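# Seat the chain on two sprockets with upright shafts

## Task

The chain starts draped loosely over both sprockets. Make it lie flat and sink fully into the gaps between the teeth of both sprockets, down toward each shaft. At the end both shafts must be vertical, and the shorter shaft must be pressed to the bottom of its pocket.

## Robot and tools

ROBOT. Two arms, each with a sixteen-motor hand. left_arm has a left hand and its base sits at (+0.023, +0.320, 0) m. right_arm has a right hand and its base sits at (-0.019, -0.404, 0) m. Both bases are turned only slightly about z. A camera stand is fixed behind the arms. Cameras: cam_head_left, cam_head_right, cam_high, cam_low, cam_left_wrist, cam_right_wrist, each 672x504.

FRAMES. Scene frame: origin at table-top height, halfway between the nominal bases. +z is up, +x points out over the table, and +y points toward left_arm. Reported positions, quaternions, velocities and move targets use this frame. Each hand has a hand point with its own axes. +z runs along the straight fingers toward the tips. +y points out of the palm, and the palm face lies at y = -0.062. On the right hand +x points across the palm away from the thumb; on the left hand +x points toward the thumb. A rigid mast behind the wrist can strike objects: x +0.05 to +0.10 (sign flipped on the left hand), z -0.16 to -0.11, up to y = +0.06 m. With straight fingers the tips reach about 0.12 m beyond the hand point.

THE 48-NUMBER ROW. One flat list covers both arms, and every value lies in [-1, 1]. Order: left dx, dy, dz, rx, ry, rz; left hand motors index_mcp, index_abd, index_pip, index_dip, middle_mcp, middle_abd, middle_pip, middle_dip, ring_mcp, ring_abd, ring_pip, ring_dip, thumb_cmc, thumb_axl, thumb_mcp, thumb_ipl; left current_limit and speed. Then the same 24 numbers for the right arm. The six pose numbers are an offset, not a pose. They are measured from that arm's Hand target as it was when the action or move began, along the Hand target's own axes. 1.0 equals 0.6 m, or 180 degrees for rx, ry and rz, which together form a single rotation vector. Every row in an action counts from that same start, so rows do not add up. A new call does start from the new Hand target, so sending the same offset again moves the arm further. Six zeros request the current Hand target again.

HAND NUMBERS. The sixteen hand values are absolute hinge goals, scaled between each hinge's stops. A 0 is a real goal, so to keep a hand unchanged, copy back its hand_goal, hand_current_limit and hand_speed. Values toward -1 bend a finger's _mcp, _pip and _dip toward the palm; the straight settings are +0.75, +0.58 and +0.70. _abd is straight at 0. thumb_cmc at -1 swings the thumb from beside the palm to in front of it, and it is straight at +0.71. thumb_axl rolls the thumb (straight +0.68). thumb_mcp (straight +0.23) and thumb_ipl (straight +0.17) bend it. current_limit runs from 0 mA at -1 to 550 mA at +1, with a floor of 11 mA. speed sets the hinge rate to (speed+1)/2 of 8.5 rad/s. At the start these are +0.4 and -0.6, and the last values sent stay in effect.

TOOLS.
execute_actions(actions, cameras): actions is a list of actions. Each action holds 1 to 15 rows, one row per 1/30 s step; if there are fewer rows, the last one repeats. cameras takes a list of names or ["all"]. An empty actions list returns the state together with images.
move(target, speed, blend, blocking, cameras): target is one row, or up to 15 rows that act as waypoints. Every waypoint is an offset from the same starting Hand targets, not from the previous waypoint. speed is in m/s, from 0.002 to 1, default 0.25; turning is capped at twice that value in rad/s. blend, in metres, rounds off corners, and 0 means stop at each waypoint. The whole move lasts at most 10 s. With blocking=false the call returns early while the arm keeps moving. Paths do not steer around obstacles.
wait(seconds 0 to 10): lets the scene run with the last command held.
stop(): brakes a running move.
zoom_image(camera, region [x0,y0,x1,y1] in pixels, at most 504x504): gives a closer view of the newest image from that camera.
clear_fault(arm): frees an arm halted by a reported torque fault.
finished_scene(scene): ends the current scene; give its number.

RESULTS. Each arm reports end_effector_position (m), end_effector_quat_wxyz, velocities, and Hand target (the last commanded pose after clipping). The hand reports hand_goal, hand_measured, hand_current_ma and hand_state, which is moving, goal, blocked or overload. A move adds a move: line naming the ending: done, off_target, moving, held or fault. limits=paced means the command was clipped; limits=held means a check withheld steps. On each step the controller clips the commanded pose to 70 mm and 16 degrees from the measured pose. The hand often stops short of the Hand target; send the remaining distance as a new offset.

CAUTIONS. Stay below the joint load limits: waist and shoulder 53.4, elbow 44.5, forearm roll 24, wrist pitch 14.4, wrist roll 15.8 N m. Exceeding one causes a torque fault and the arm halts until clear_fault. A hand motor that draws 495 mA or more for 5 s shuts off for 10 s. Motors heat up when they hold loads or strain against unreachable poses: MOTOR HOT appears at 65 °C, and the arm brakes at 80 °C. Keep the arms and hands from touching or squeezing each other, because the clearance check can freeze a path. Route paths around an arm's own base instead of close past it. Contact faster or deeper past the surface presses harder, so approach slowly and avoid slamming fixed or heavy parts. Do not let the chain, a shaft or any other part drop, fall off the table or be released while still moving. Objects may occasionally be nudged by outside pushes.

Each tool is called after "Emit:" as name(argument=value, ...), one argument or row to a line, values as JSON.

## Session

Emit:
execute_actions(
  actions=[],
)

Scene clock: 0.00 s.
left_arm: end_effector_position=(+0.1686, +0.3464, +0.2314) hand_goal=(+0.754, +0.000, +0.576, +0.696, +0.754, +0.000, +0.576, +0.696, +0.754, +0.000, +0.576, +0.696, +0.714, +0.678, +0.226, +0.168) hand_measured=(+0.754, +0.000, +0.576, +0.696, +0.754, +0.000, +0.576, +0.696, +0.754, +0.000, +0.576, +0.696, +0.714, +0.678, +0.226, +0.168) hand_current_ma=(+0, +0, +0, +0, +0, +0, +0, +0, +0, +0, +0, +0, +0, +0, +0, +0) hand_state=(goal, goal, goal, goal, goal, goal, goal, goal, goal, goal, goal, goal, goal, goal, goal, goal) hand_current_limit=0.40 hand_speed=-0.60 end_effector_quat_wxyz=(-0.006, +0.732, -0.601, -0.320) | right_arm: end_effector_position=(+0.4710, -0.4826, +0.2936) hand_goal=(+0.754, +0.000, +0.576, +0.696, +0.754, +0.000, +0.576, +0.696, +0.754, +0.000, +0.576, +0.696, +0.714, +0.678, +0.226, +0.168) hand_measured=(+0.754, +0.000, +0.576, +0.696, +0.754, +0.000, +0.576, +0.696, +0.754, +0.000, +0.576, +0.696, +0.714, +0.678, +0.226, +0.168) hand_current_ma=(+0, +0, +0, +0, +0, +0, +0, +0, +0, +0, +0, +0, +0, +0, +0, +0) hand_state=(goal, goal, goal, goal, goal, goal, goal, goal, goal, goal, goal, goal, goal, goal, goal, goal) hand_current_limit=0.40 hand_speed=-0.60 end_effector_quat_wxyz=(+0.117, +0.931, +0.279, +0.202)
Joint positions: left_arm=[-0.065 -0.14 -0.432 0.492 -0.897 -2.248] | right_arm=[0.065 -0.052 -0.602 2.193 0.168 0.4]
Joint velocities: within noise
Joint torques (N m): no reading
Motor temperatures (°C): left_arm=[29 27 29 32 34 30] | right_arm=[31 26 29 31 32 29]
Hand target: left_arm +0.1686, +0.3464, +0.2314; -0.006, +0.732, -0.601, -0.320 | right_arm +0.4710, -0.4826, +0.2936; +0.117, +0.931, +0.279, +0.202

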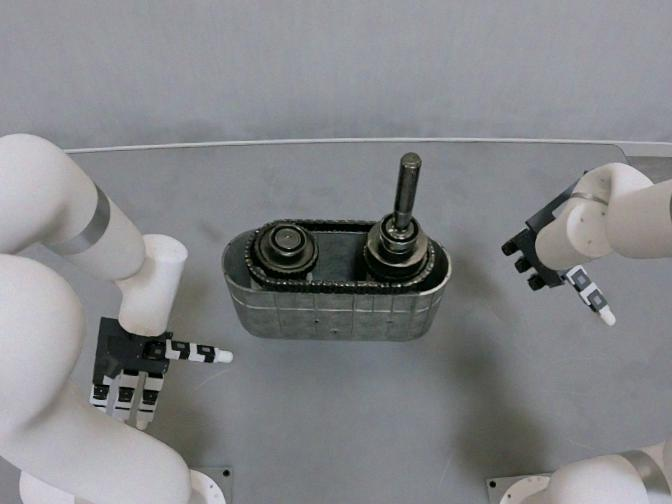

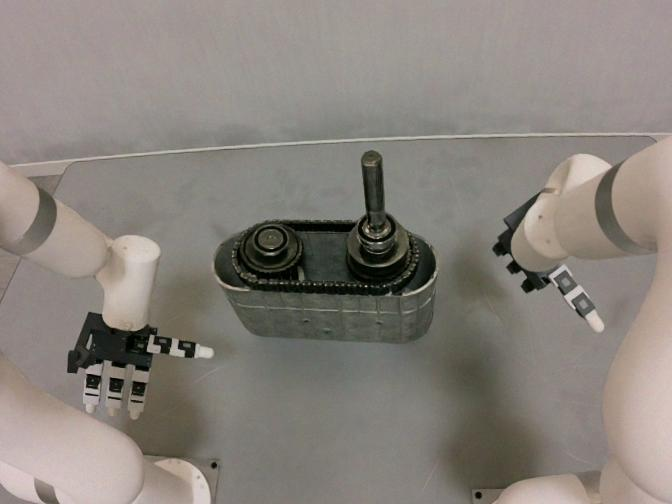

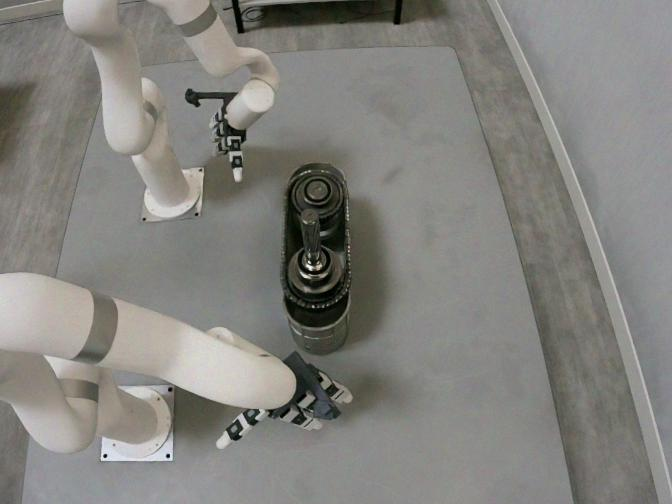

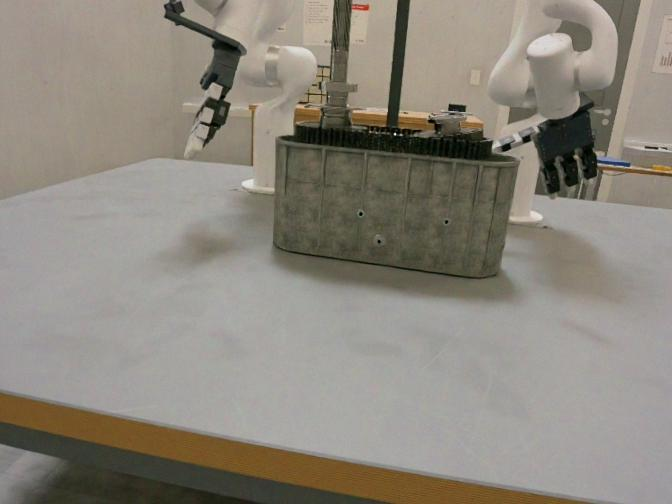

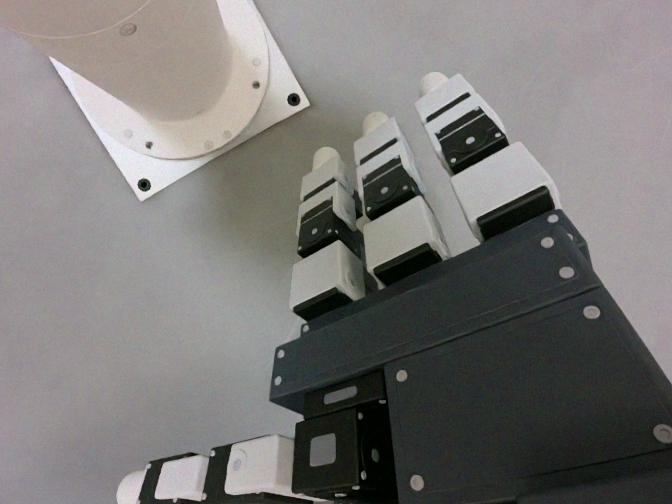

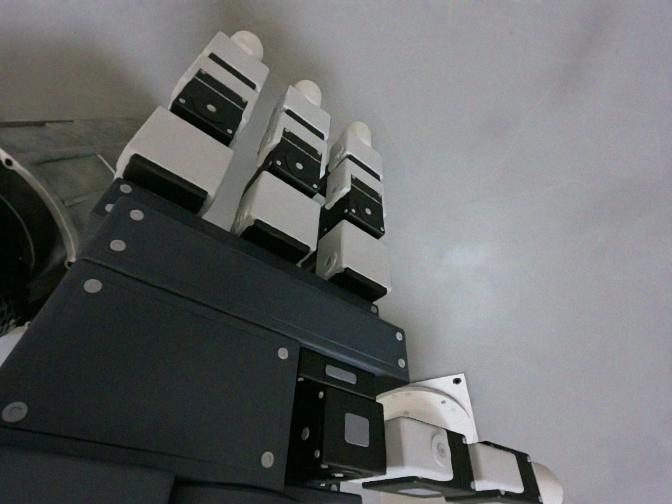

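Emit:
zoom_image(
  camera="cam_head_left",
  region=[210, 140, 470, 350],
)

Emit:
zoom_image(
  camera="cam_head_right",
  region=[200, 140, 460, 350],
)

Emit:
zoom_image(
  camera="cam_high",
  region=[250, 140, 390, 370],
)

Emit:
zoom_image(
  camera="cam_low",
  region=[250, 0, 540, 290],
)

Scaled by 1.938.

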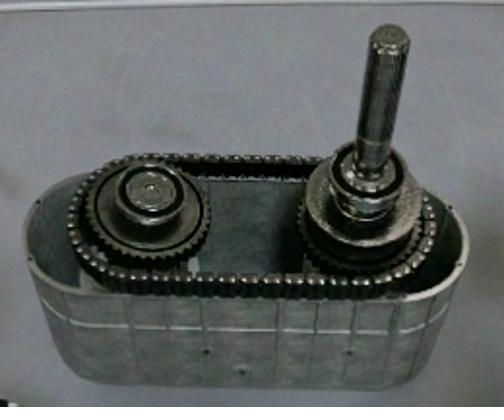

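Scaled by 1.938.

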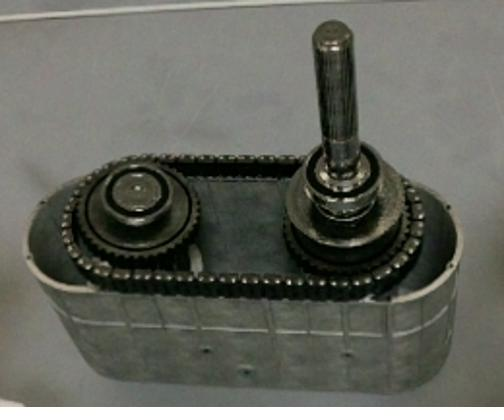

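Scaled by 2.191.

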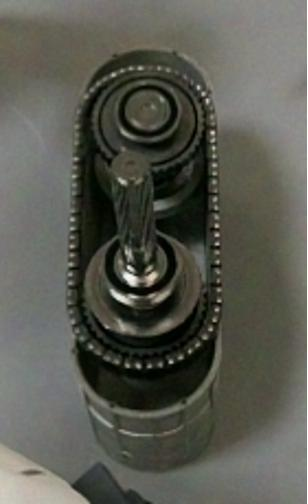

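Scaled by 1.738.

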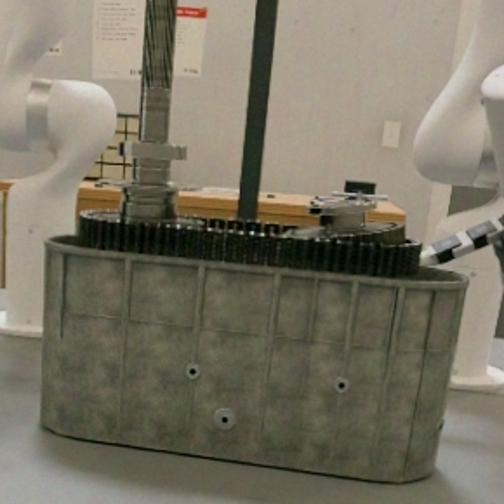

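Emit:
zoom_image(
  camera="cam_low",
  region=[265, 80, 405, 190],
)

Emit:
zoom_image(
  camera="cam_low",
  region=[395, 80, 535, 190],
)

Emit:
zoom_image(
  camera="cam_head_left",
  region=[215, 210, 335, 310],
)

Emit:
zoom_image(
  camera="cam_head_left",
  region=[340, 200, 460, 300],
)

Emit:
zoom_image(
  camera="cam_high",
  region=[270, 155, 370, 255],
)

Emit:
zoom_image(
  camera="cam_high",
  region=[270, 235, 370, 335],
)

Scaled by 3.600.

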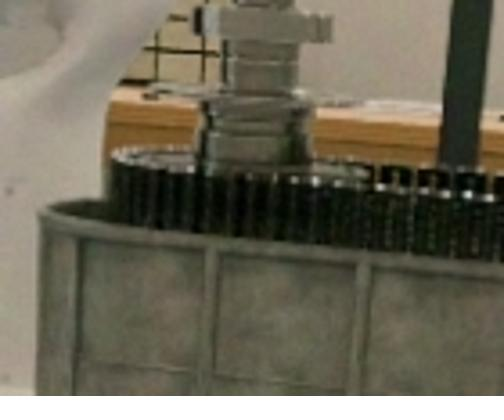

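Scaled by 3.600.

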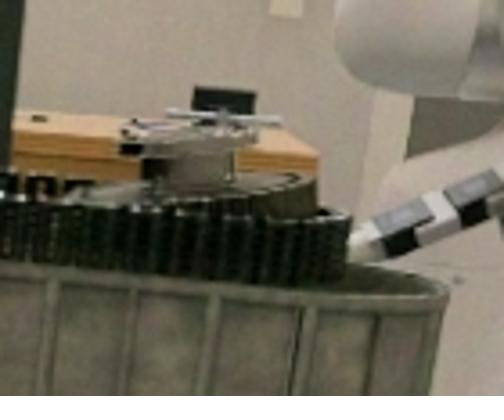

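Scaled by 4.200.

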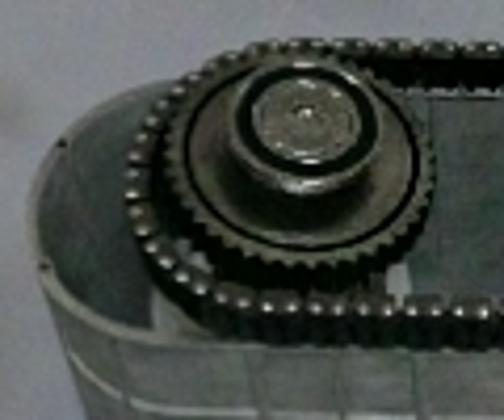

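Scaled by 4.200.

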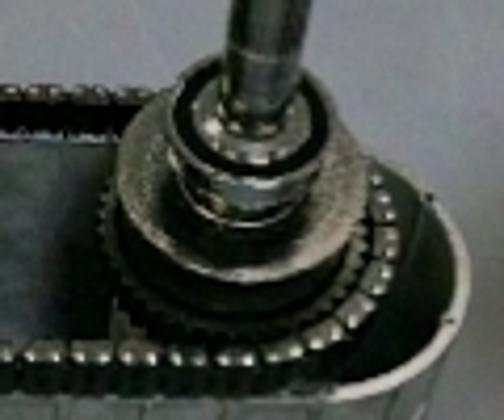

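Scaled by 5.040.

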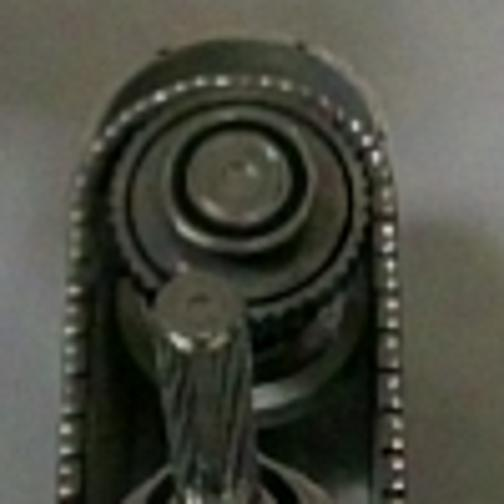

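Scaled by 5.040.

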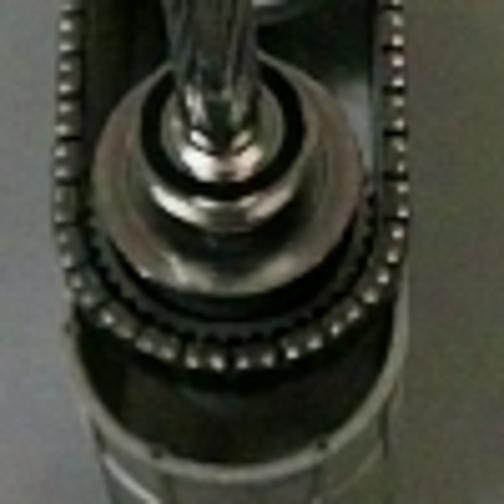

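Emit:
move(
  target=[0,0,0,0,0,0,0.754,0,0.576,0.696,0.754,0,0.576,0.696,0.754,0,0.576,0.696,0.714,0.678,0.226,0.168,0.4,-0.6,0.1555,0.1655,-0.4445,0,0,0,0.754,0,0.576,0.696,0.754,0,0.576,0.696,0.754,0,0.576,0.696,0.714,0.678,0.226,0.168,0.4,-0.6],
  cameras=["cam_right_wrist","cam_low","cam_head_left"],
)

Scene clock: 98.93 s.
left_arm: end_effector_position=(+0.1686, +0.3464, +0.2314) hand_goal=(+0.754, +0.000, +0.576, +0.696, +0.754, +0.000, +0.576, +0.696, +0.754, +0.000, +0.576, +0.696, +0.714, +0.678, +0.226, +0.168) hand_measured=(+0.754, +0.000, +0.576, +0.696, +0.754, +0.000, +0.576, +0.696, +0.754, +0.000, +0.576, +0.696, +0.714, +0.678, +0.224, +0.168) hand_current_ma=(+0, +0, +1, +0, +0, +0, +1, +0, +0, +0, +1, +0, +1, -1, -2, +0) hand_state=(goal, goal, goal, goal, goal, goal, goal, goal, goal, goal, goal, goal, goal, goal, goal, goal) hand_current_limit=0.40 hand_speed=-0.60 end_effector_quat_wxyz=(-0.006, +0.732, -0.601, -0.320) | right_arm: end_effector_position=(+0.4715, -0.4829, +0.5931) hand_goal=(+0.754, +0.000, +0.576, +0.696, +0.754, +0.000, +0.576, +0.696, +0.754, +0.000, +0.576, +0.696, +0.714, +0.678, +0.226, +0.168) hand_measured=(+0.754, +0.000, +0.576, +0.696, +0.754, +0.000, +0.576, +0.696, +0.754, +0.000, +0.576, +0.696, +0.714, +0.678, +0.224, +0.168) hand_current_ma=(+0, +0, +0, +0, +0, +0, +0, +0, +0, +0, +0, +0, +0, +0, -2, +0) hand_state=(goal, goal, goal, goal, goal, goal, goal, goal, goal, goal, goal, goal, goal, goal, goal, goal) hand_current_limit=0.40 hand_speed=-0.60 end_effector_quat_wxyz=(+0.117, +0.931, +0.279, +0.202)
Joint positions: left_arm=[-0.065 -0.14 -0.432 0.492 -0.897 -2.248] | right_arm=[0.064 0.206 -1.076 2.958 0.839 -0.42]
Joint torques (N m): left_arm=[0.33 23.92 -17.55 0.59 -0.95 -0.08] | right_arm=[-21.26 2.5 -39.09 4.27 0.47 -1.07]
Hand target: left_arm +0.1686, +0.3464, +0.2314; -0.006, +0.732, -0.601, -0.320 | right_arm +0.4715, -0.4829, +0.5931; +0.117, +0.931, +0.279, +0.202
Off the commanded pose: left_arm 0.000 m, 0 deg | right_arm 0.000 m, 0 deg.
move: done
Images, in order (width x height): cam_head_left 672x504, cam_low 672x504, cam_right_wrist 672x504.

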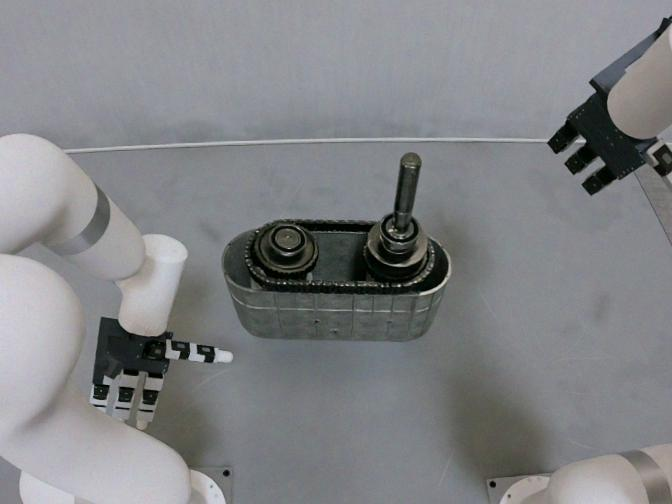

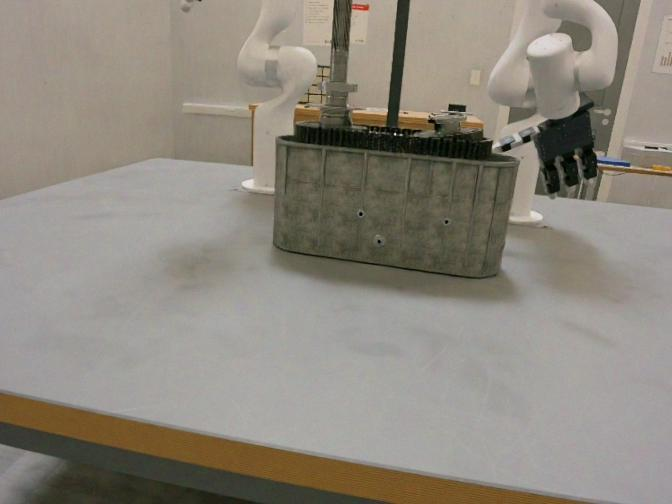

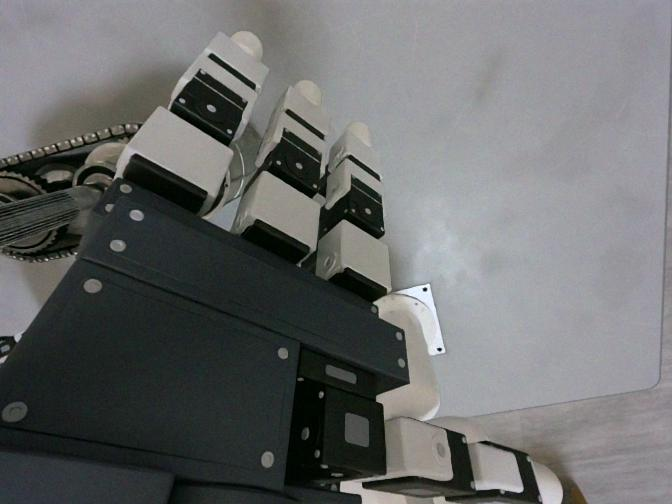

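Emit:
move(
  target=[0,0,0,0,0,0,0.754,0,0.576,0.696,0.754,0,0.576,0.696,0.754,0,0.576,0.696,0.714,0.678,0.226,0.168,0.4,-0.6,0.4105,-0.4077,-0.1578,0,0,0,0.754,0,0.576,0.696,0.754,0,0.576,0.696,0.754,0,0.576,0.696,0.714,0.678,0.226,0.168,0.4,-0.6],
  cameras=["cam_right_wrist","cam_low","cam_head_left","cam_high"],
)

Scene clock: 108.23 s.
left_arm: end_effector_position=(+0.1686, +0.3464, +0.2314) hand_goal=(+0.754, +0.000, +0.576, +0.696, +0.754, +0.000, +0.576, +0.696, +0.754, +0.000, +0.576, +0.696, +0.714, +0.678, +0.226, +0.168) hand_measured=(+0.754, +0.000, +0.576, +0.696, +0.754, +0.000, +0.576, +0.696, +0.754, +0.000, +0.576, +0.696, +0.714, +0.678, +0.224, +0.168) hand_current_ma=(+0, +0, +1, +0, +0, +0, +1, +0, +0, +0, +1, +0, +1, -1, -2, +0) hand_state=(goal, goal, goal, goal, goal, goal, goal, goal, goal, goal, goal, goal, goal, goal, goal, goal) hand_current_limit=0.40 hand_speed=-0.60 end_effector_quat_wxyz=(-0.006, +0.732, -0.601, -0.320) | right_arm: end_effector_position=(+0.5017, -0.1335, +0.6734) hand_goal=(+0.754, +0.000, +0.576, +0.696, +0.754, +0.000, +0.576, +0.696, +0.754, +0.000, +0.576, +0.696, +0.714, +0.678, +0.226, +0.168) hand_measured=(+0.754, +0.000, +0.576, +0.696, +0.754, +0.000, +0.576, +0.696, +0.754, +0.000, +0.576, +0.696, +0.716, +0.678, +0.224, +0.168) hand_current_ma=(+0, +0, +0, +0, +0, +0, +0, +0, +0, +0, +0, +0, +0, +0, -2, +0) hand_state=(goal, goal, goal, goal, goal, goal, goal, goal, goal, goal, goal, goal, goal, goal, goal, goal) hand_current_limit=0.40 hand_speed=-0.60 end_effector_quat_wxyz=(+0.117, +0.931, +0.279, +0.202)
Joint positions: left_arm=[-0.065 -0.14 -0.432 0.492 -0.897 -2.248] | right_arm=[0.746 -0.29 -1.769 2.73 1.234 0.26]
Joint torques (N m): left_arm=[-0.21 24.59 -17.91 0.56 -0.91 0.01] | right_arm=[20.22 16.73 -38.3 3.83 0.69 1.07]
Hand target: left_arm +0.1686, +0.3464, +0.2314; -0.006, +0.732, -0.601, -0.320 | right_arm +0.5017, -0.1334, +0.6733; +0.117, +0.931, +0.279, +0.202
Off the commanded pose: left_arm 0.000 m, 0 deg | right_arm 0.000 m, 0 deg.
move: done
Images, in order (width x height): cam_head_left 672x504, cam_high 672x504, cam_low 672x504, cam_right_wrist 672x504.

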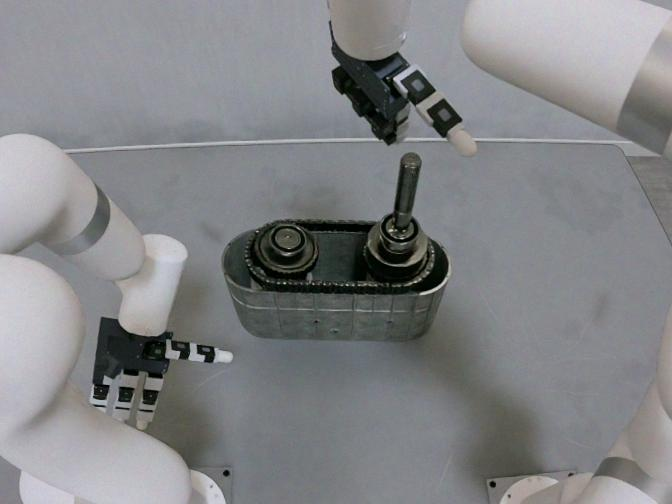

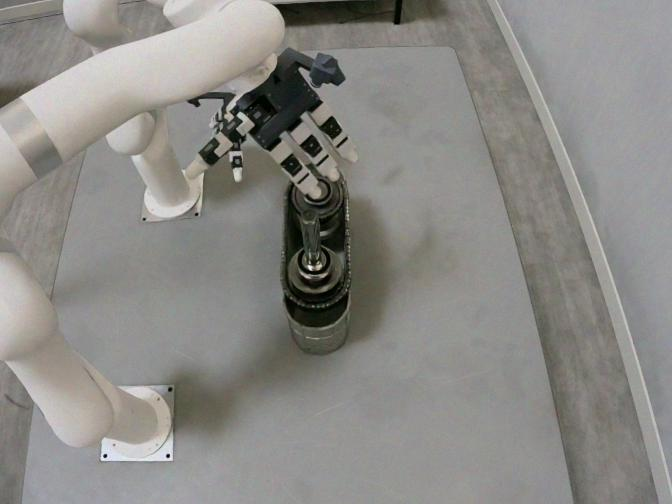

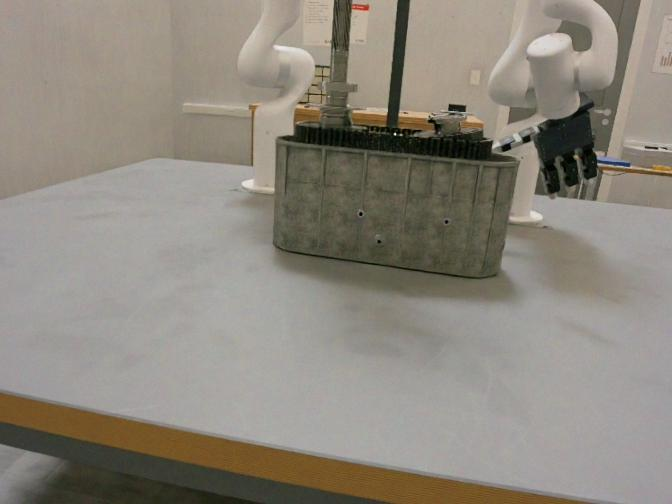

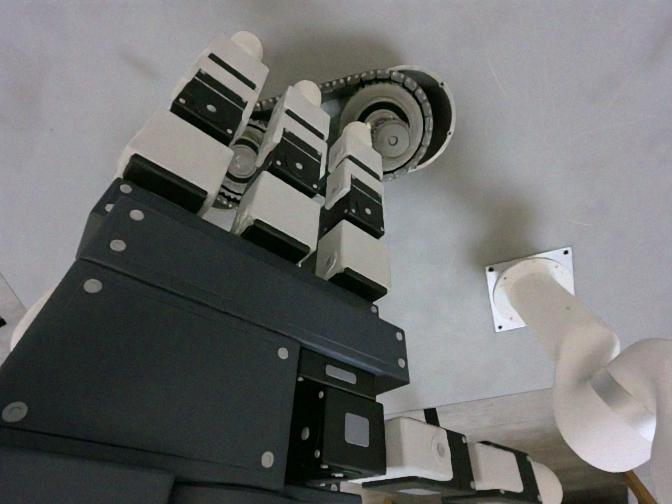

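Emit:
zoom_image(
  camera="cam_right_wrist",
  region=[200, 40, 480, 250],
)

Scaled by 1.800.

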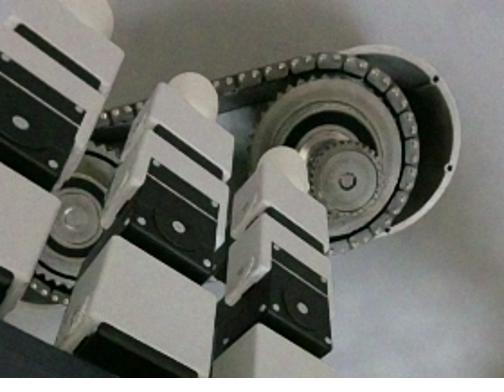

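Emit:
move(
  target=[0,0,0,0,0,0,0.754,0,0.576,0.696,0.754,0,0.576,0.696,0.754,0,0.576,0.696,0.714,0.678,0.226,0.168,0.4,-0.6,-0.0017,-0.0692,0.054,-0.0017,0.1038,0.0380,0.754,0,0.576,0.696,0.754,0,0.576,0.696,0.754,0,0.576,0.696,0.714,0.678,0.226,0.168,0.4,-0.6],
  cameras=["cam_right_wrist"],
)

Emit:
zoom_image(
  camera="cam_right_wrist",
  region=[350, 50, 640, 300],
)

Scene clock: 192.03 s.
left_arm: end_effector_position=(+0.1686, +0.3464, +0.2314) hand_goal=(+0.754, +0.000, +0.576, +0.696, +0.754, +0.000, +0.576, +0.696, +0.754, +0.000, +0.576, +0.696, +0.714, +0.678, +0.226, +0.168) hand_measured=(+0.754, +0.000, +0.576, +0.696, +0.754, +0.000, +0.576, +0.696, +0.754, +0.000, +0.576, +0.696, +0.714, +0.678, +0.224, +0.168) hand_current_ma=(+0, +0, +1, +0, +0, +0, +1, +0, +0, +0, +1, +0, +1, -1, -2, +0) hand_state=(goal, goal, goal, goal, goal, goal, goal, goal, goal, goal, goal, goal, goal, goal, goal, goal) hand_current_limit=0.40 hand_speed=-0.60 end_effector_quat_wxyz=(-0.006, +0.732, -0.601, -0.320) | right_arm: end_effector_position=(+0.4956, -0.1035, +0.6304) hand_goal=(+0.754, +0.000, +0.576, +0.696, +0.754, +0.000, +0.576, +0.696, +0.754, +0.000, +0.576, +0.696, +0.714, +0.678, +0.226, +0.168) hand_measured=(+0.754, +0.000, +0.576, +0.696, +0.754, +0.000, +0.576, +0.696, +0.754, +0.000, +0.576, +0.696, +0.716, +0.678, +0.224, +0.168) hand_current_ma=(+0, +0, +0, +0, +0, +0, +0, +0, +0, +0, +0, +0, +0, +0, -2, +0) hand_state=(goal, goal, goal, goal, goal, goal, goal, goal, goal, goal, goal, goal, goal, goal, goal, goal) hand_current_limit=0.40 hand_speed=-0.60 end_effector_quat_wxyz=(+0.060, +0.901, +0.238, +0.357)
Joint positions: left_arm=[-0.065 -0.14 -0.432 0.492 -0.897 -2.248] | right_arm=[0.812 -0.152 -1.458 2.482 0.823 0.641]
Joint torques (N m): left_arm=[0.13 24.57 -17.8 0.56 -0.93 -0.09] | right_arm=[20.93 30.58 -18.87 -7.49 -1.75 0.84]
Hand target: left_arm +0.1686, +0.3464, +0.2314; -0.006, +0.732, -0.601, -0.320 | right_arm +0.4956, -0.1035, +0.6304; +0.060, +0.901, +0.238, +0.358
Off the commanded pose: left_arm 0.000 m, 0 deg | right_arm 0.000 m, 0 deg.
move: done
Images, in order (width x height): cam_right_wrist 672x504.

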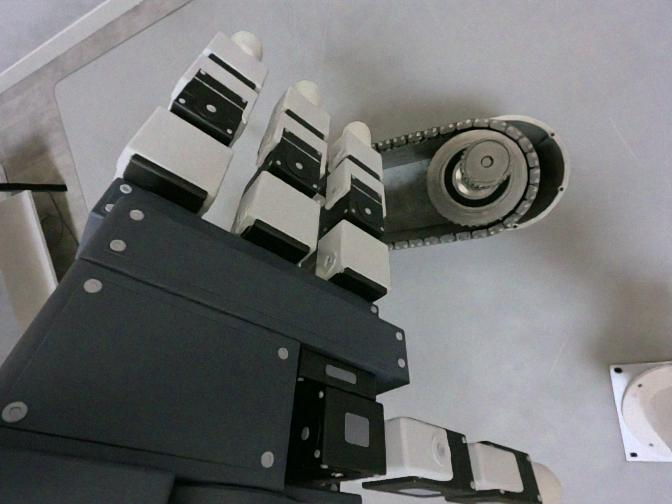

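Scaled by 1.738.

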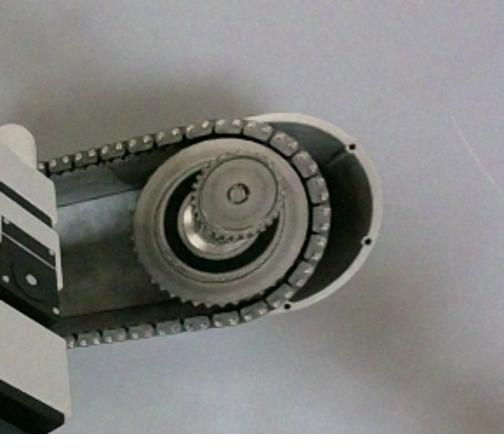

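Emit:
move(
  target=[0,0,0,0,0,0,0.754,0,0.576,0.696,0.754,0,0.576,0.696,0.754,0,0.576,0.696,0.714,0.678,0.226,0.168,0.4,-0.6,0.0705,-0.3919,0.1585,0,0,0,0.754,0,0.576,0.696,0.754,0,0.576,0.696,0.754,0,0.576,0.696,0.714,0.678,0.226,0.168,0.4,-0.6],
  cameras=["cam_right_wrist"],
)

Emit:
zoom_image(
  camera="cam_right_wrist",
  region=[350, 50, 670, 300],
)

Scene clock: 204.23 s.
left_arm: end_effector_position=(+0.1686, +0.3464, +0.2314) hand_goal=(+0.754, +0.000, +0.576, +0.696, +0.754, +0.000, +0.576, +0.696, +0.754, +0.000, +0.576, +0.696, +0.714, +0.678, +0.226, +0.168) hand_measured=(+0.754, +0.000, +0.576, +0.696, +0.754, +0.000, +0.576, +0.696, +0.754, +0.000, +0.576, +0.696, +0.714, +0.678, +0.224, +0.168) hand_current_ma=(+0, +0, +1, +0, +0, +0, +1, +0, +0, +0, +1, +0, +1, -1, -2, +0) hand_state=(goal, goal, goal, goal, goal, goal, goal, goal, goal, goal, goal, goal, goal, goal, goal, goal) hand_current_limit=0.40 hand_speed=-0.60 end_effector_quat_wxyz=(-0.006, +0.732, -0.601, -0.320) | right_arm: end_effector_position=(+0.4953, +0.1291, +0.5209) hand_goal=(+0.754, +0.000, +0.576, +0.696, +0.754, +0.000, +0.576, +0.696, +0.754, +0.000, +0.576, +0.696, +0.714, +0.678, +0.226, +0.168) hand_measured=(+0.754, +0.000, +0.576, +0.696, +0.754, +0.000, +0.576, +0.696, +0.754, +0.000, +0.576, +0.696, +0.716, +0.678, +0.224, +0.168) hand_current_ma=(+0, +0, +0, +0, +0, +0, +0, +0, +0, +0, +0, +0, +0, +0, -2, +0) hand_state=(goal, goal, goal, goal, goal, goal, goal, goal, goal, goal, goal, goal, goal, goal, goal, goal) hand_current_limit=0.40 hand_speed=-0.60 end_effector_quat_wxyz=(+0.060, +0.901, +0.238, +0.358)
Joint positions: left_arm=[-0.065 -0.14 -0.432 0.492 -0.897 -2.248] | right_arm=[1.042 -0.683 -1.93 2.376 0.923 0.908]
Joint torques (N m): left_arm=[0.56 24.56 -17.41 0.77 -0.87 -0.03] | right_arm=[21.5 28.36 -39.95 3.96 0.9 -1.06]
Hand target: left_arm +0.1686, +0.3464, +0.2314; -0.006, +0.732, -0.601, -0.320 | right_arm +0.4953, +0.1292, +0.5209; +0.060, +0.901, +0.238, +0.358
Off the commanded pose: left_arm 0.000 m, 0 deg | right_arm 0.000 m, 0 deg.
move: done
Images, in order (width x height): cam_right_wrist 672x504.

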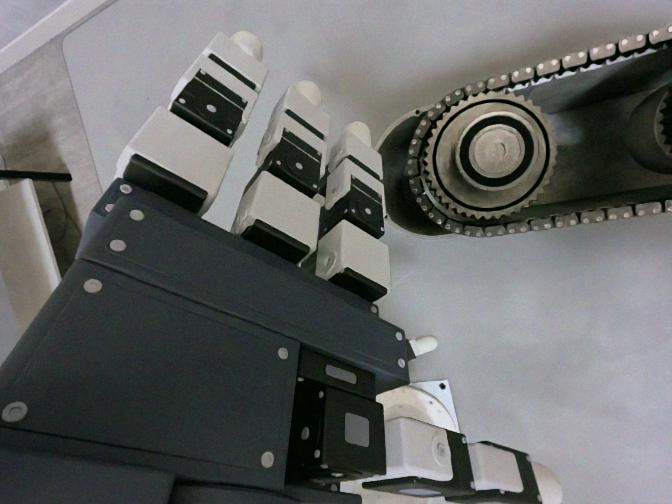

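Scaled by 1.575.

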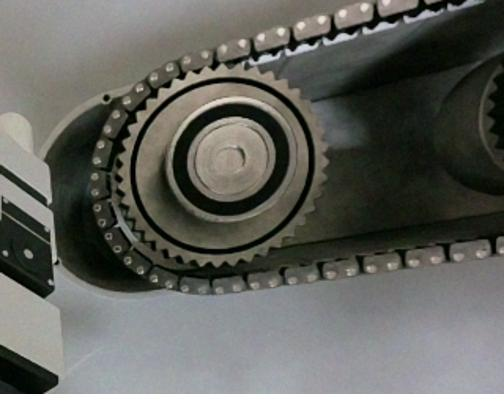

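Emit:
zoom_image(
  camera="cam_right_wrist",
  region=[390, 70, 570, 250],
)

Scaled by 2.800.

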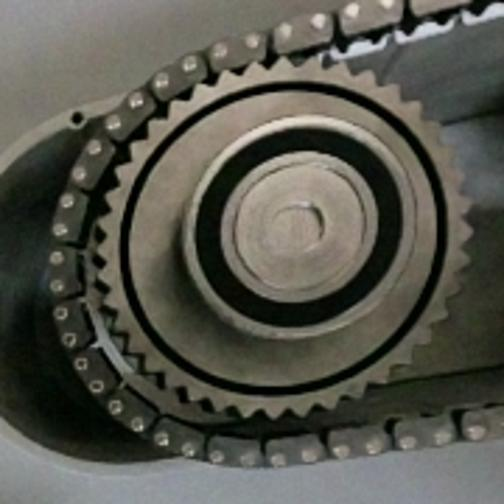

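Emit:
move(
  target=[
    [-0.198,0.1566,-0.3308,0,0,0,0.754,0,0.576,0.696,0.754,0,0.576,0.696,0.754,0,0.576,0.696,0.714,0.678,0.226,0.168,0.4,-0.6,-0.1468,0.5337,-0.1687,0,0,0,0.754,0,0.576,0.696,0.754,0,0.576,0.696,0.754,0,0.576,0.696,0.714,0.678,0.226,0.168,0.4,-0.6],
    [-0.0988,-0.39,-0.5207,0.2567,0.2553,0.2397,0.754,0,0.576,0.696,0.754,0,0.576,0.696,0.754,0,0.576,0.696,0.714,0.678,0.226,0.168,0.4,-0.6,-0.1468,0.5337,-0.1687,0,0,0,0.754,0,0.576,0.696,0.754,0,0.576,0.696,0.754,0,0.576,0.696,0.714,0.678,0.226,0.168,0.4,-0.6],
  ],
  cameras=["cam_left_wrist","cam_high","cam_head_left"],
  speed=0.3,
)

Scene clock: 280.73 s.
left_arm: end_effector_position=(+0.5152, +0.3401, +0.4204) hand_goal=(+0.754, +0.000, +0.576, +0.696, +0.754, +0.000, +0.576, +0.696, +0.754, +0.000, +0.576, +0.696, +0.714, +0.678, +0.226, +0.168) hand_measured=(+0.752, +0.000, +0.576, +0.696, +0.752, +0.000, +0.576, +0.696, +0.752, +0.000, +0.576, +0.696, +0.714, +0.678, +0.224, +0.168) hand_current_ma=(-2, +0, +1, +0, -2, +0, +1, +0, -3, +0, +1, +0, +0, -1, -3, +0) hand_state=(goal, goal, goal, goal, goal, goal, goal, goal, goal, goal, goal, goal, goal, goal, goal, goal) hand_current_limit=0.40 hand_speed=-0.60 end_effector_quat_wxyz=(-0.056, -0.475, +0.843, -0.245) | right_arm: end_effector_position=(+0.4954, -0.2003, +0.6305) hand_goal=(+0.754, +0.000, +0.576, +0.696, +0.754, +0.000, +0.576, +0.696, +0.754, +0.000, +0.576, +0.696, +0.714, +0.678, +0.226, +0.168) hand_measured=(+0.760, +0.000, +0.580, +0.696, +0.754, +0.000, +0.576, +0.696, +0.754, +0.000, +0.576, +0.696, +0.716, +0.678, +0.224, +0.168) hand_current_ma=(+5, +0, +2, +0, +0, +0, +0, +0, +0, +0, +0, +0, +0, +0, -2, +0) hand_state=(goal, goal, goal, goal, goal, goal, goal, goal, goal, goal, goal, goal, goal, goal, goal, goal) hand_current_limit=0.40 hand_speed=-0.60 end_effector_quat_wxyz=(+0.060, +0.901, +0.238, +0.358)
Joint positions: left_arm=[0.176 -0.297 -1.303 -0.597 -1.038 -0.519] | right_arm=[0.663 0.018 -1.278 2.556 0.731 0.482]
Joint torques (N m): left_arm=[9.53 19.84 -34.46 -2.44 -2.38 0.7] | right_arm=[-22.31 27.26 -23.14 4.06 -1.72 -1.08]
Hand target: left_arm +0.5152, +0.3401, +0.4203; -0.056, -0.475, +0.843, -0.245 | right_arm +0.4954, -0.2003, +0.6305; +0.060, +0.901, +0.238, +0.358
Off the commanded pose: left_arm 0.000 m, 0 deg | right_arm 0.000 m, 0 deg.
move: done
Images, in order (width x height): cam_head_left 672x504, cam_high 672x504, cam_left_wrist 672x504.

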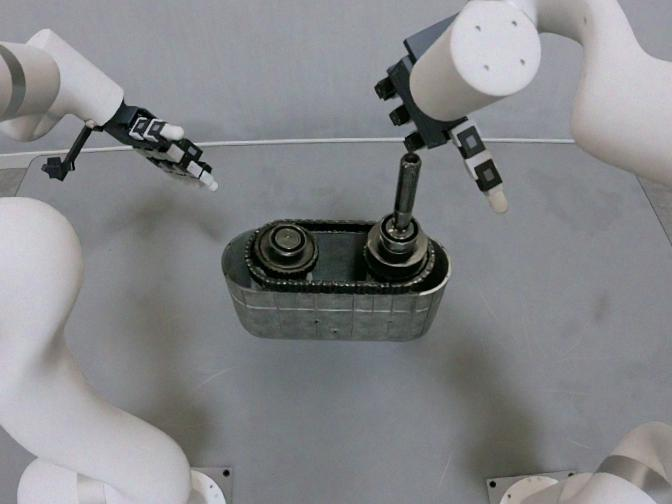

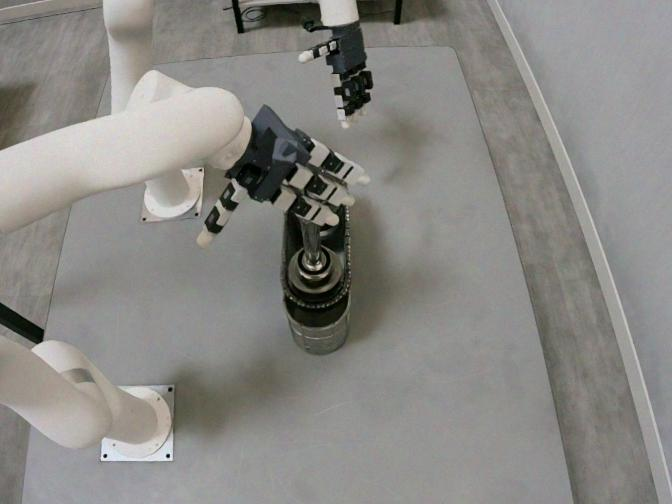

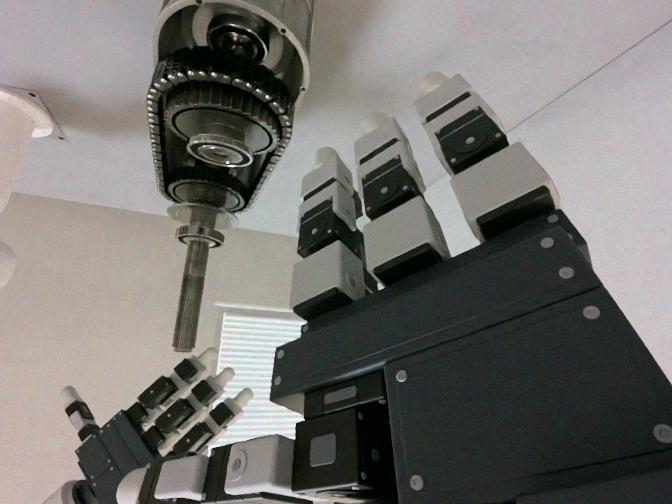

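Emit:
zoom_image(
  camera="cam_left_wrist",
  region=[130, 0, 330, 230],
)

Scaled by 2.191.

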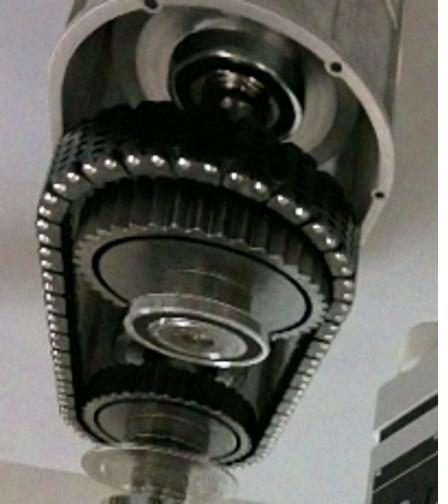

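Emit:
move(
  target=[0.0965,-0.0355,0.1652,0,0,0,0.754,0,0.576,0.696,0.754,0,0.576,0.696,0.754,0,0.576,0.696,0.714,0.678,0.226,0.168,0.4,-0.6,0,0,0,0,0,0,0.754,0,0.576,0.696,0.754,0,0.576,0.696,0.754,0,0.576,0.696,0.714,0.678,0.226,0.168,0.4,-0.6],
  cameras=["cam_left_wrist"],
  speed=0.2,
)

Emit:
zoom_image(
  camera="cam_left_wrist",
  region=[100, 0, 350, 240],
)

Scene clock: 304.53 s.
left_arm: end_effector_position=(+0.5152, +0.2399, +0.3604) hand_goal=(+0.754, +0.000, +0.576, +0.696, +0.754, +0.000, +0.576, +0.696, +0.754, +0.000, +0.576, +0.696, +0.714, +0.678, +0.226, +0.168) hand_measured=(+0.752, +0.000, +0.576, +0.696, +0.752, +0.000, +0.576, +0.696, +0.752, +0.000, +0.576, +0.696, +0.714, +0.678, +0.224, +0.168) hand_current_ma=(-3, +0, +1, +0, -3, +0, +1, +0, -3, +0, +1, +0, -1, -1, -3, +0) hand_state=(goal, goal, goal, goal, goal, goal, goal, goal, goal, goal, goal, goal, goal, goal, goal, goal) hand_current_limit=0.40 hand_speed=-0.60 end_effector_quat_wxyz=(-0.056, -0.475, +0.843, -0.245) | right_arm: end_effector_position=(+0.4954, -0.2003, +0.6305) hand_goal=(+0.754, +0.000, +0.576, +0.696, +0.754, +0.000, +0.576, +0.696, +0.754, +0.000, +0.576, +0.696, +0.714, +0.678, +0.226, +0.168) hand_measured=(+0.760, +0.000, +0.580, +0.696, +0.754, +0.000, +0.576, +0.696, +0.754, +0.000, +0.576, +0.696, +0.716, +0.678, +0.224, +0.168) hand_current_ma=(+5, +0, +2, +0, +0, +0, +0, +0, +0, +0, +0, +0, +0, +0, -2, +0) hand_state=(goal, goal, goal, goal, goal, goal, goal, goal, goal, goal, goal, goal, goal, goal, goal, goal) hand_current_limit=0.40 hand_speed=-0.60 end_effector_quat_wxyz=(+0.060, +0.901, +0.238, +0.358)
Joint positions: left_arm=[-0.006 -0.317 -1.19 -0.676 -0.844 -0.568] | right_arm=[0.663 0.018 -1.278 2.556 0.731 0.482]
Joint torques (N m): left_arm=[-7.69 20.72 -19.15 -2.18 1.89 -1.06] | right_arm=[-21.81 25.96 -31.92 3.68 -1.6 -0.95]
Hand target: left_arm +0.5152, +0.2399, +0.3604; -0.056, -0.475, +0.843, -0.245 | right_arm +0.4954, -0.2003, +0.6305; +0.060, +0.901, +0.238, +0.358
Off the commanded pose: left_arm 0.000 m, 0 deg | right_arm 0.000 m, 0 deg.
move: done
Images, in order (width x height): cam_left_wrist 672x504.

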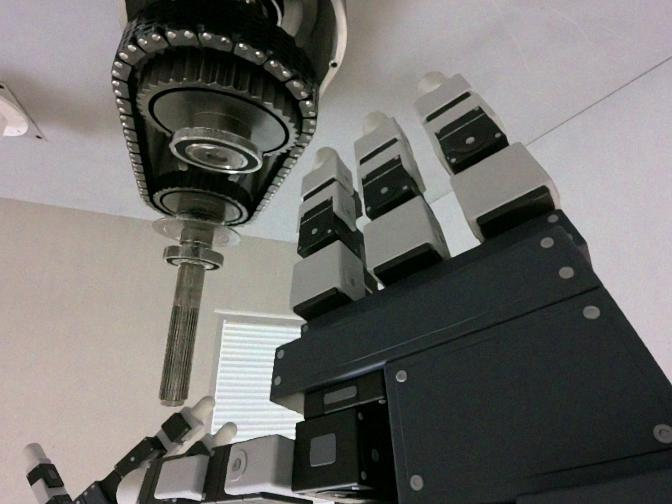

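Scaled by 2.016.

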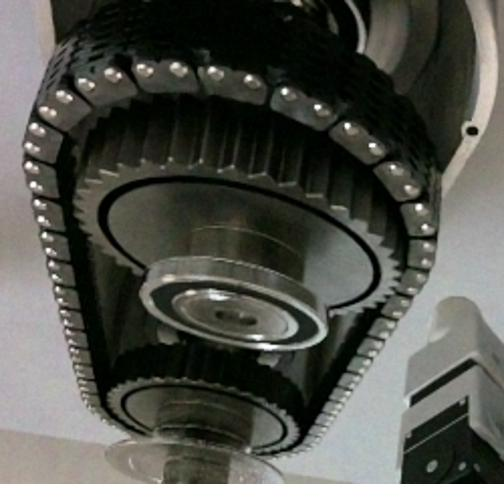

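Emit:
move(
  target=[
    [-0.0965,0.0355,-0.1652,0,0,0,0.754,0,0.576,0.696,0.754,0,0.576,0.696,0.754,0,0.576,0.696,0.714,0.678,0.226,0.168,0.4,-0.6,0.0717,0.0327,-0.0858,0,0,0,-0.479,0,-0.737,-0.174,-0.479,0,-0.737,-0.174,-0.479,0,-0.737,-0.174,0.714,0.678,0.226,0.168,0.4,-0.6],
    [-0.0965,0.0355,-0.1652,0,0,0,0.754,0,0.576,0.696,0.754,0,0.576,0.696,0.754,0,0.576,0.696,0.714,0.678,0.226,0.168,0.4,-0.6,0.1625,-0.3623,0.067,0.04,-0.2355,0.1567,-0.479,0,-0.737,-0.174,-0.479,0,-0.737,-0.174,-0.479,0,-0.737,-0.174,0.714,0.678,0.226,0.168,0.4,-0.6],
    [-0.0965,0.0355,-0.1652,0,0,0,0.754,0,0.576,0.696,0.754,0,0.576,0.696,0.754,0,0.576,0.696,0.714,0.678,0.226,0.168,0.4,-0.6,0.0395,-0.4183,0.214,0.04,-0.2355,0.1567,-0.479,0,-0.737,-0.174,-0.479,0,-0.737,-0.174,-0.479,0,-0.737,-0.174,0.714,0.678,0.226,0.168,0.4,-0.6],
  ],
  cameras=["all"],
  speed=0.25,
)

Scene clock: 385.07 s.
left_arm: end_effector_position=(+0.5152, +0.3401, +0.4203) hand_goal=(+0.754, +0.000, +0.576, +0.696, +0.754, +0.000, +0.576, +0.696, +0.754, +0.000, +0.576, +0.696, +0.714, +0.678, +0.226, +0.168) hand_measured=(+0.752, +0.000, +0.576, +0.696, +0.752, +0.000, +0.576, +0.696, +0.752, +0.000, +0.576, +0.696, +0.714, +0.678, +0.224, +0.168) hand_current_ma=(-3, +0, +1, +0, -3, +0, +1, +0, -3, +0, +1, +0, -1, -1, -4, +0) hand_state=(goal, goal, goal, goal, goal, goal, goal, goal, goal, goal, goal, goal, goal, goal, goal, goal) hand_current_limit=0.40 hand_speed=-0.60 end_effector_quat_wxyz=(-0.056, -0.475, +0.843, -0.245) | right_arm: end_effector_position=(+0.4998, +0.0396, +0.4806) hand_goal=(-0.478, +0.000, -0.736, -0.174, -0.478, +0.000, -0.736, -0.174, -0.478, +0.000, -0.736, -0.174, +0.714, +0.678, +0.226, +0.168) hand_measured=(-0.432, +0.000, -0.702, -0.166, -0.428, +0.000, -0.694, -0.168, -0.430, +0.000, -0.694, -0.168, +0.716, +0.678, +0.222, +0.168) hand_current_ma=(+94, +0, +57, +8, +109, +0, +75, +5, +104, +0, +77, +5, +0, +0, -2, +0) hand_state=(blocked, goal, blocked, goal, blocked, goal, blocked, goal, blocked, goal, blocked, goal, goal, goal, goal, goal) hand_current_limit=0.40 hand_speed=-0.60 end_effector_quat_wxyz=(-0.001, +1.000, +0.001, +0.000)
Joint positions: left_arm=[0.176 -0.297 -1.303 -0.597 -1.038 -0.519] | right_arm=[0.766 -0.957 -2.441 3.143 1.483 0.772]
Joint torques (N m): left_arm=[8.09 21.26 -33.94 2.68 -2.36 0.69] | right_arm=[-22.18 35.11 -16.25 4.69 -1.1 0.89]
Hand target: left_arm +0.5152, +0.3401, +0.4203; -0.056, -0.475, +0.843, -0.245 | right_arm +0.4998, +0.0396, +0.4805; -0.001, +1.000, +0.001, +0.000
Off the commanded pose: left_arm 0.000 m, 0 deg | right_arm 0.000 m, 0 deg.
elbow stopped short (right arm): the move would have taken joint 3 (elbow) straighter than the controller allows.
move: done

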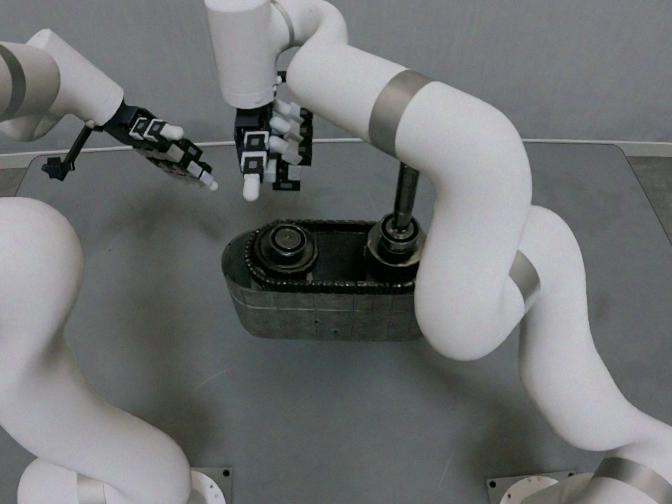

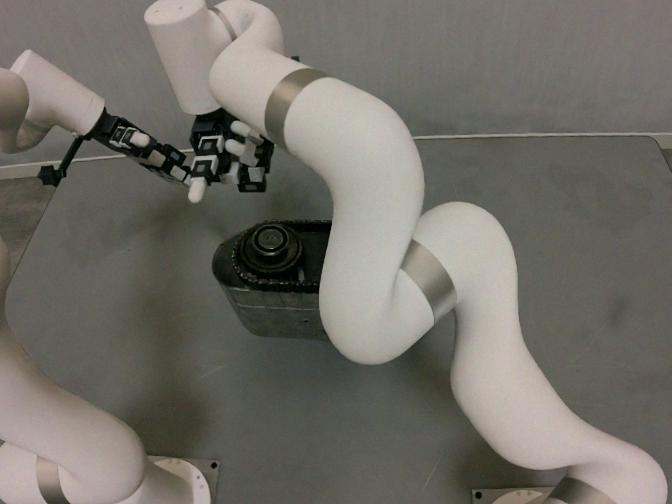

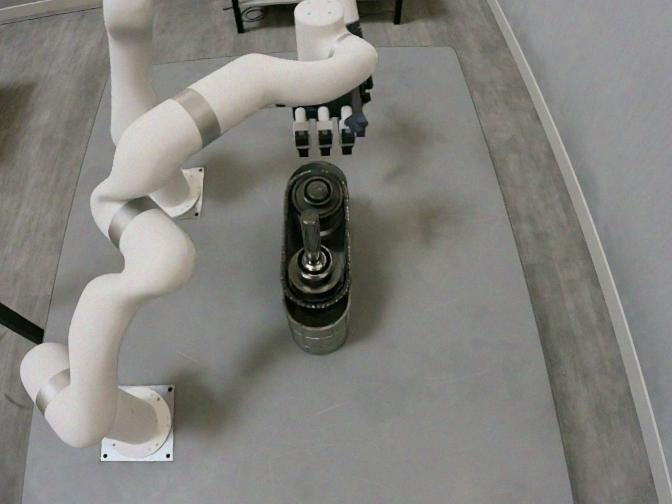

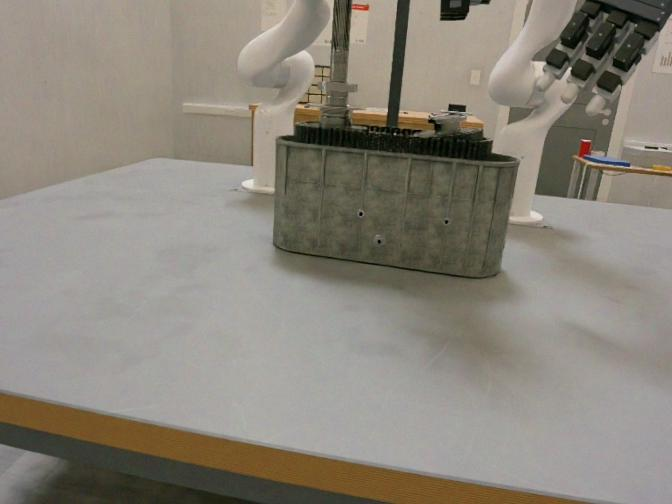

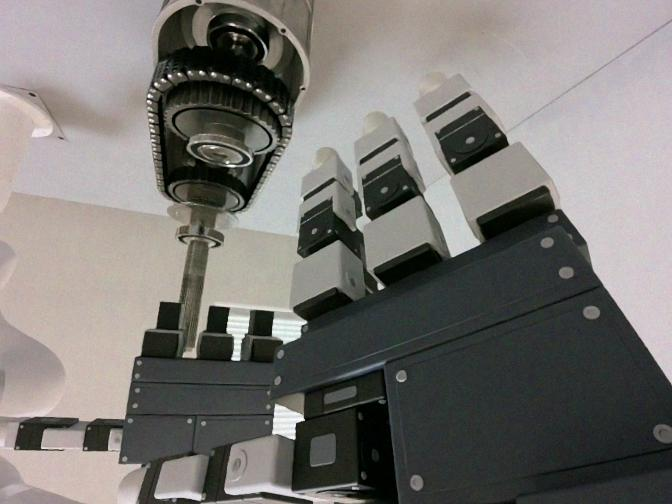

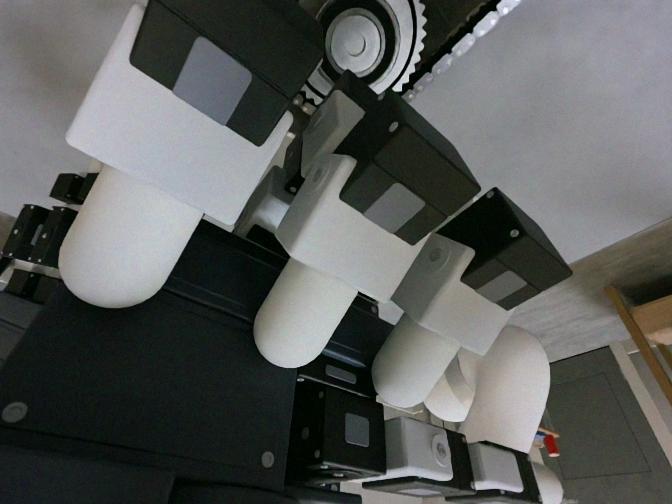

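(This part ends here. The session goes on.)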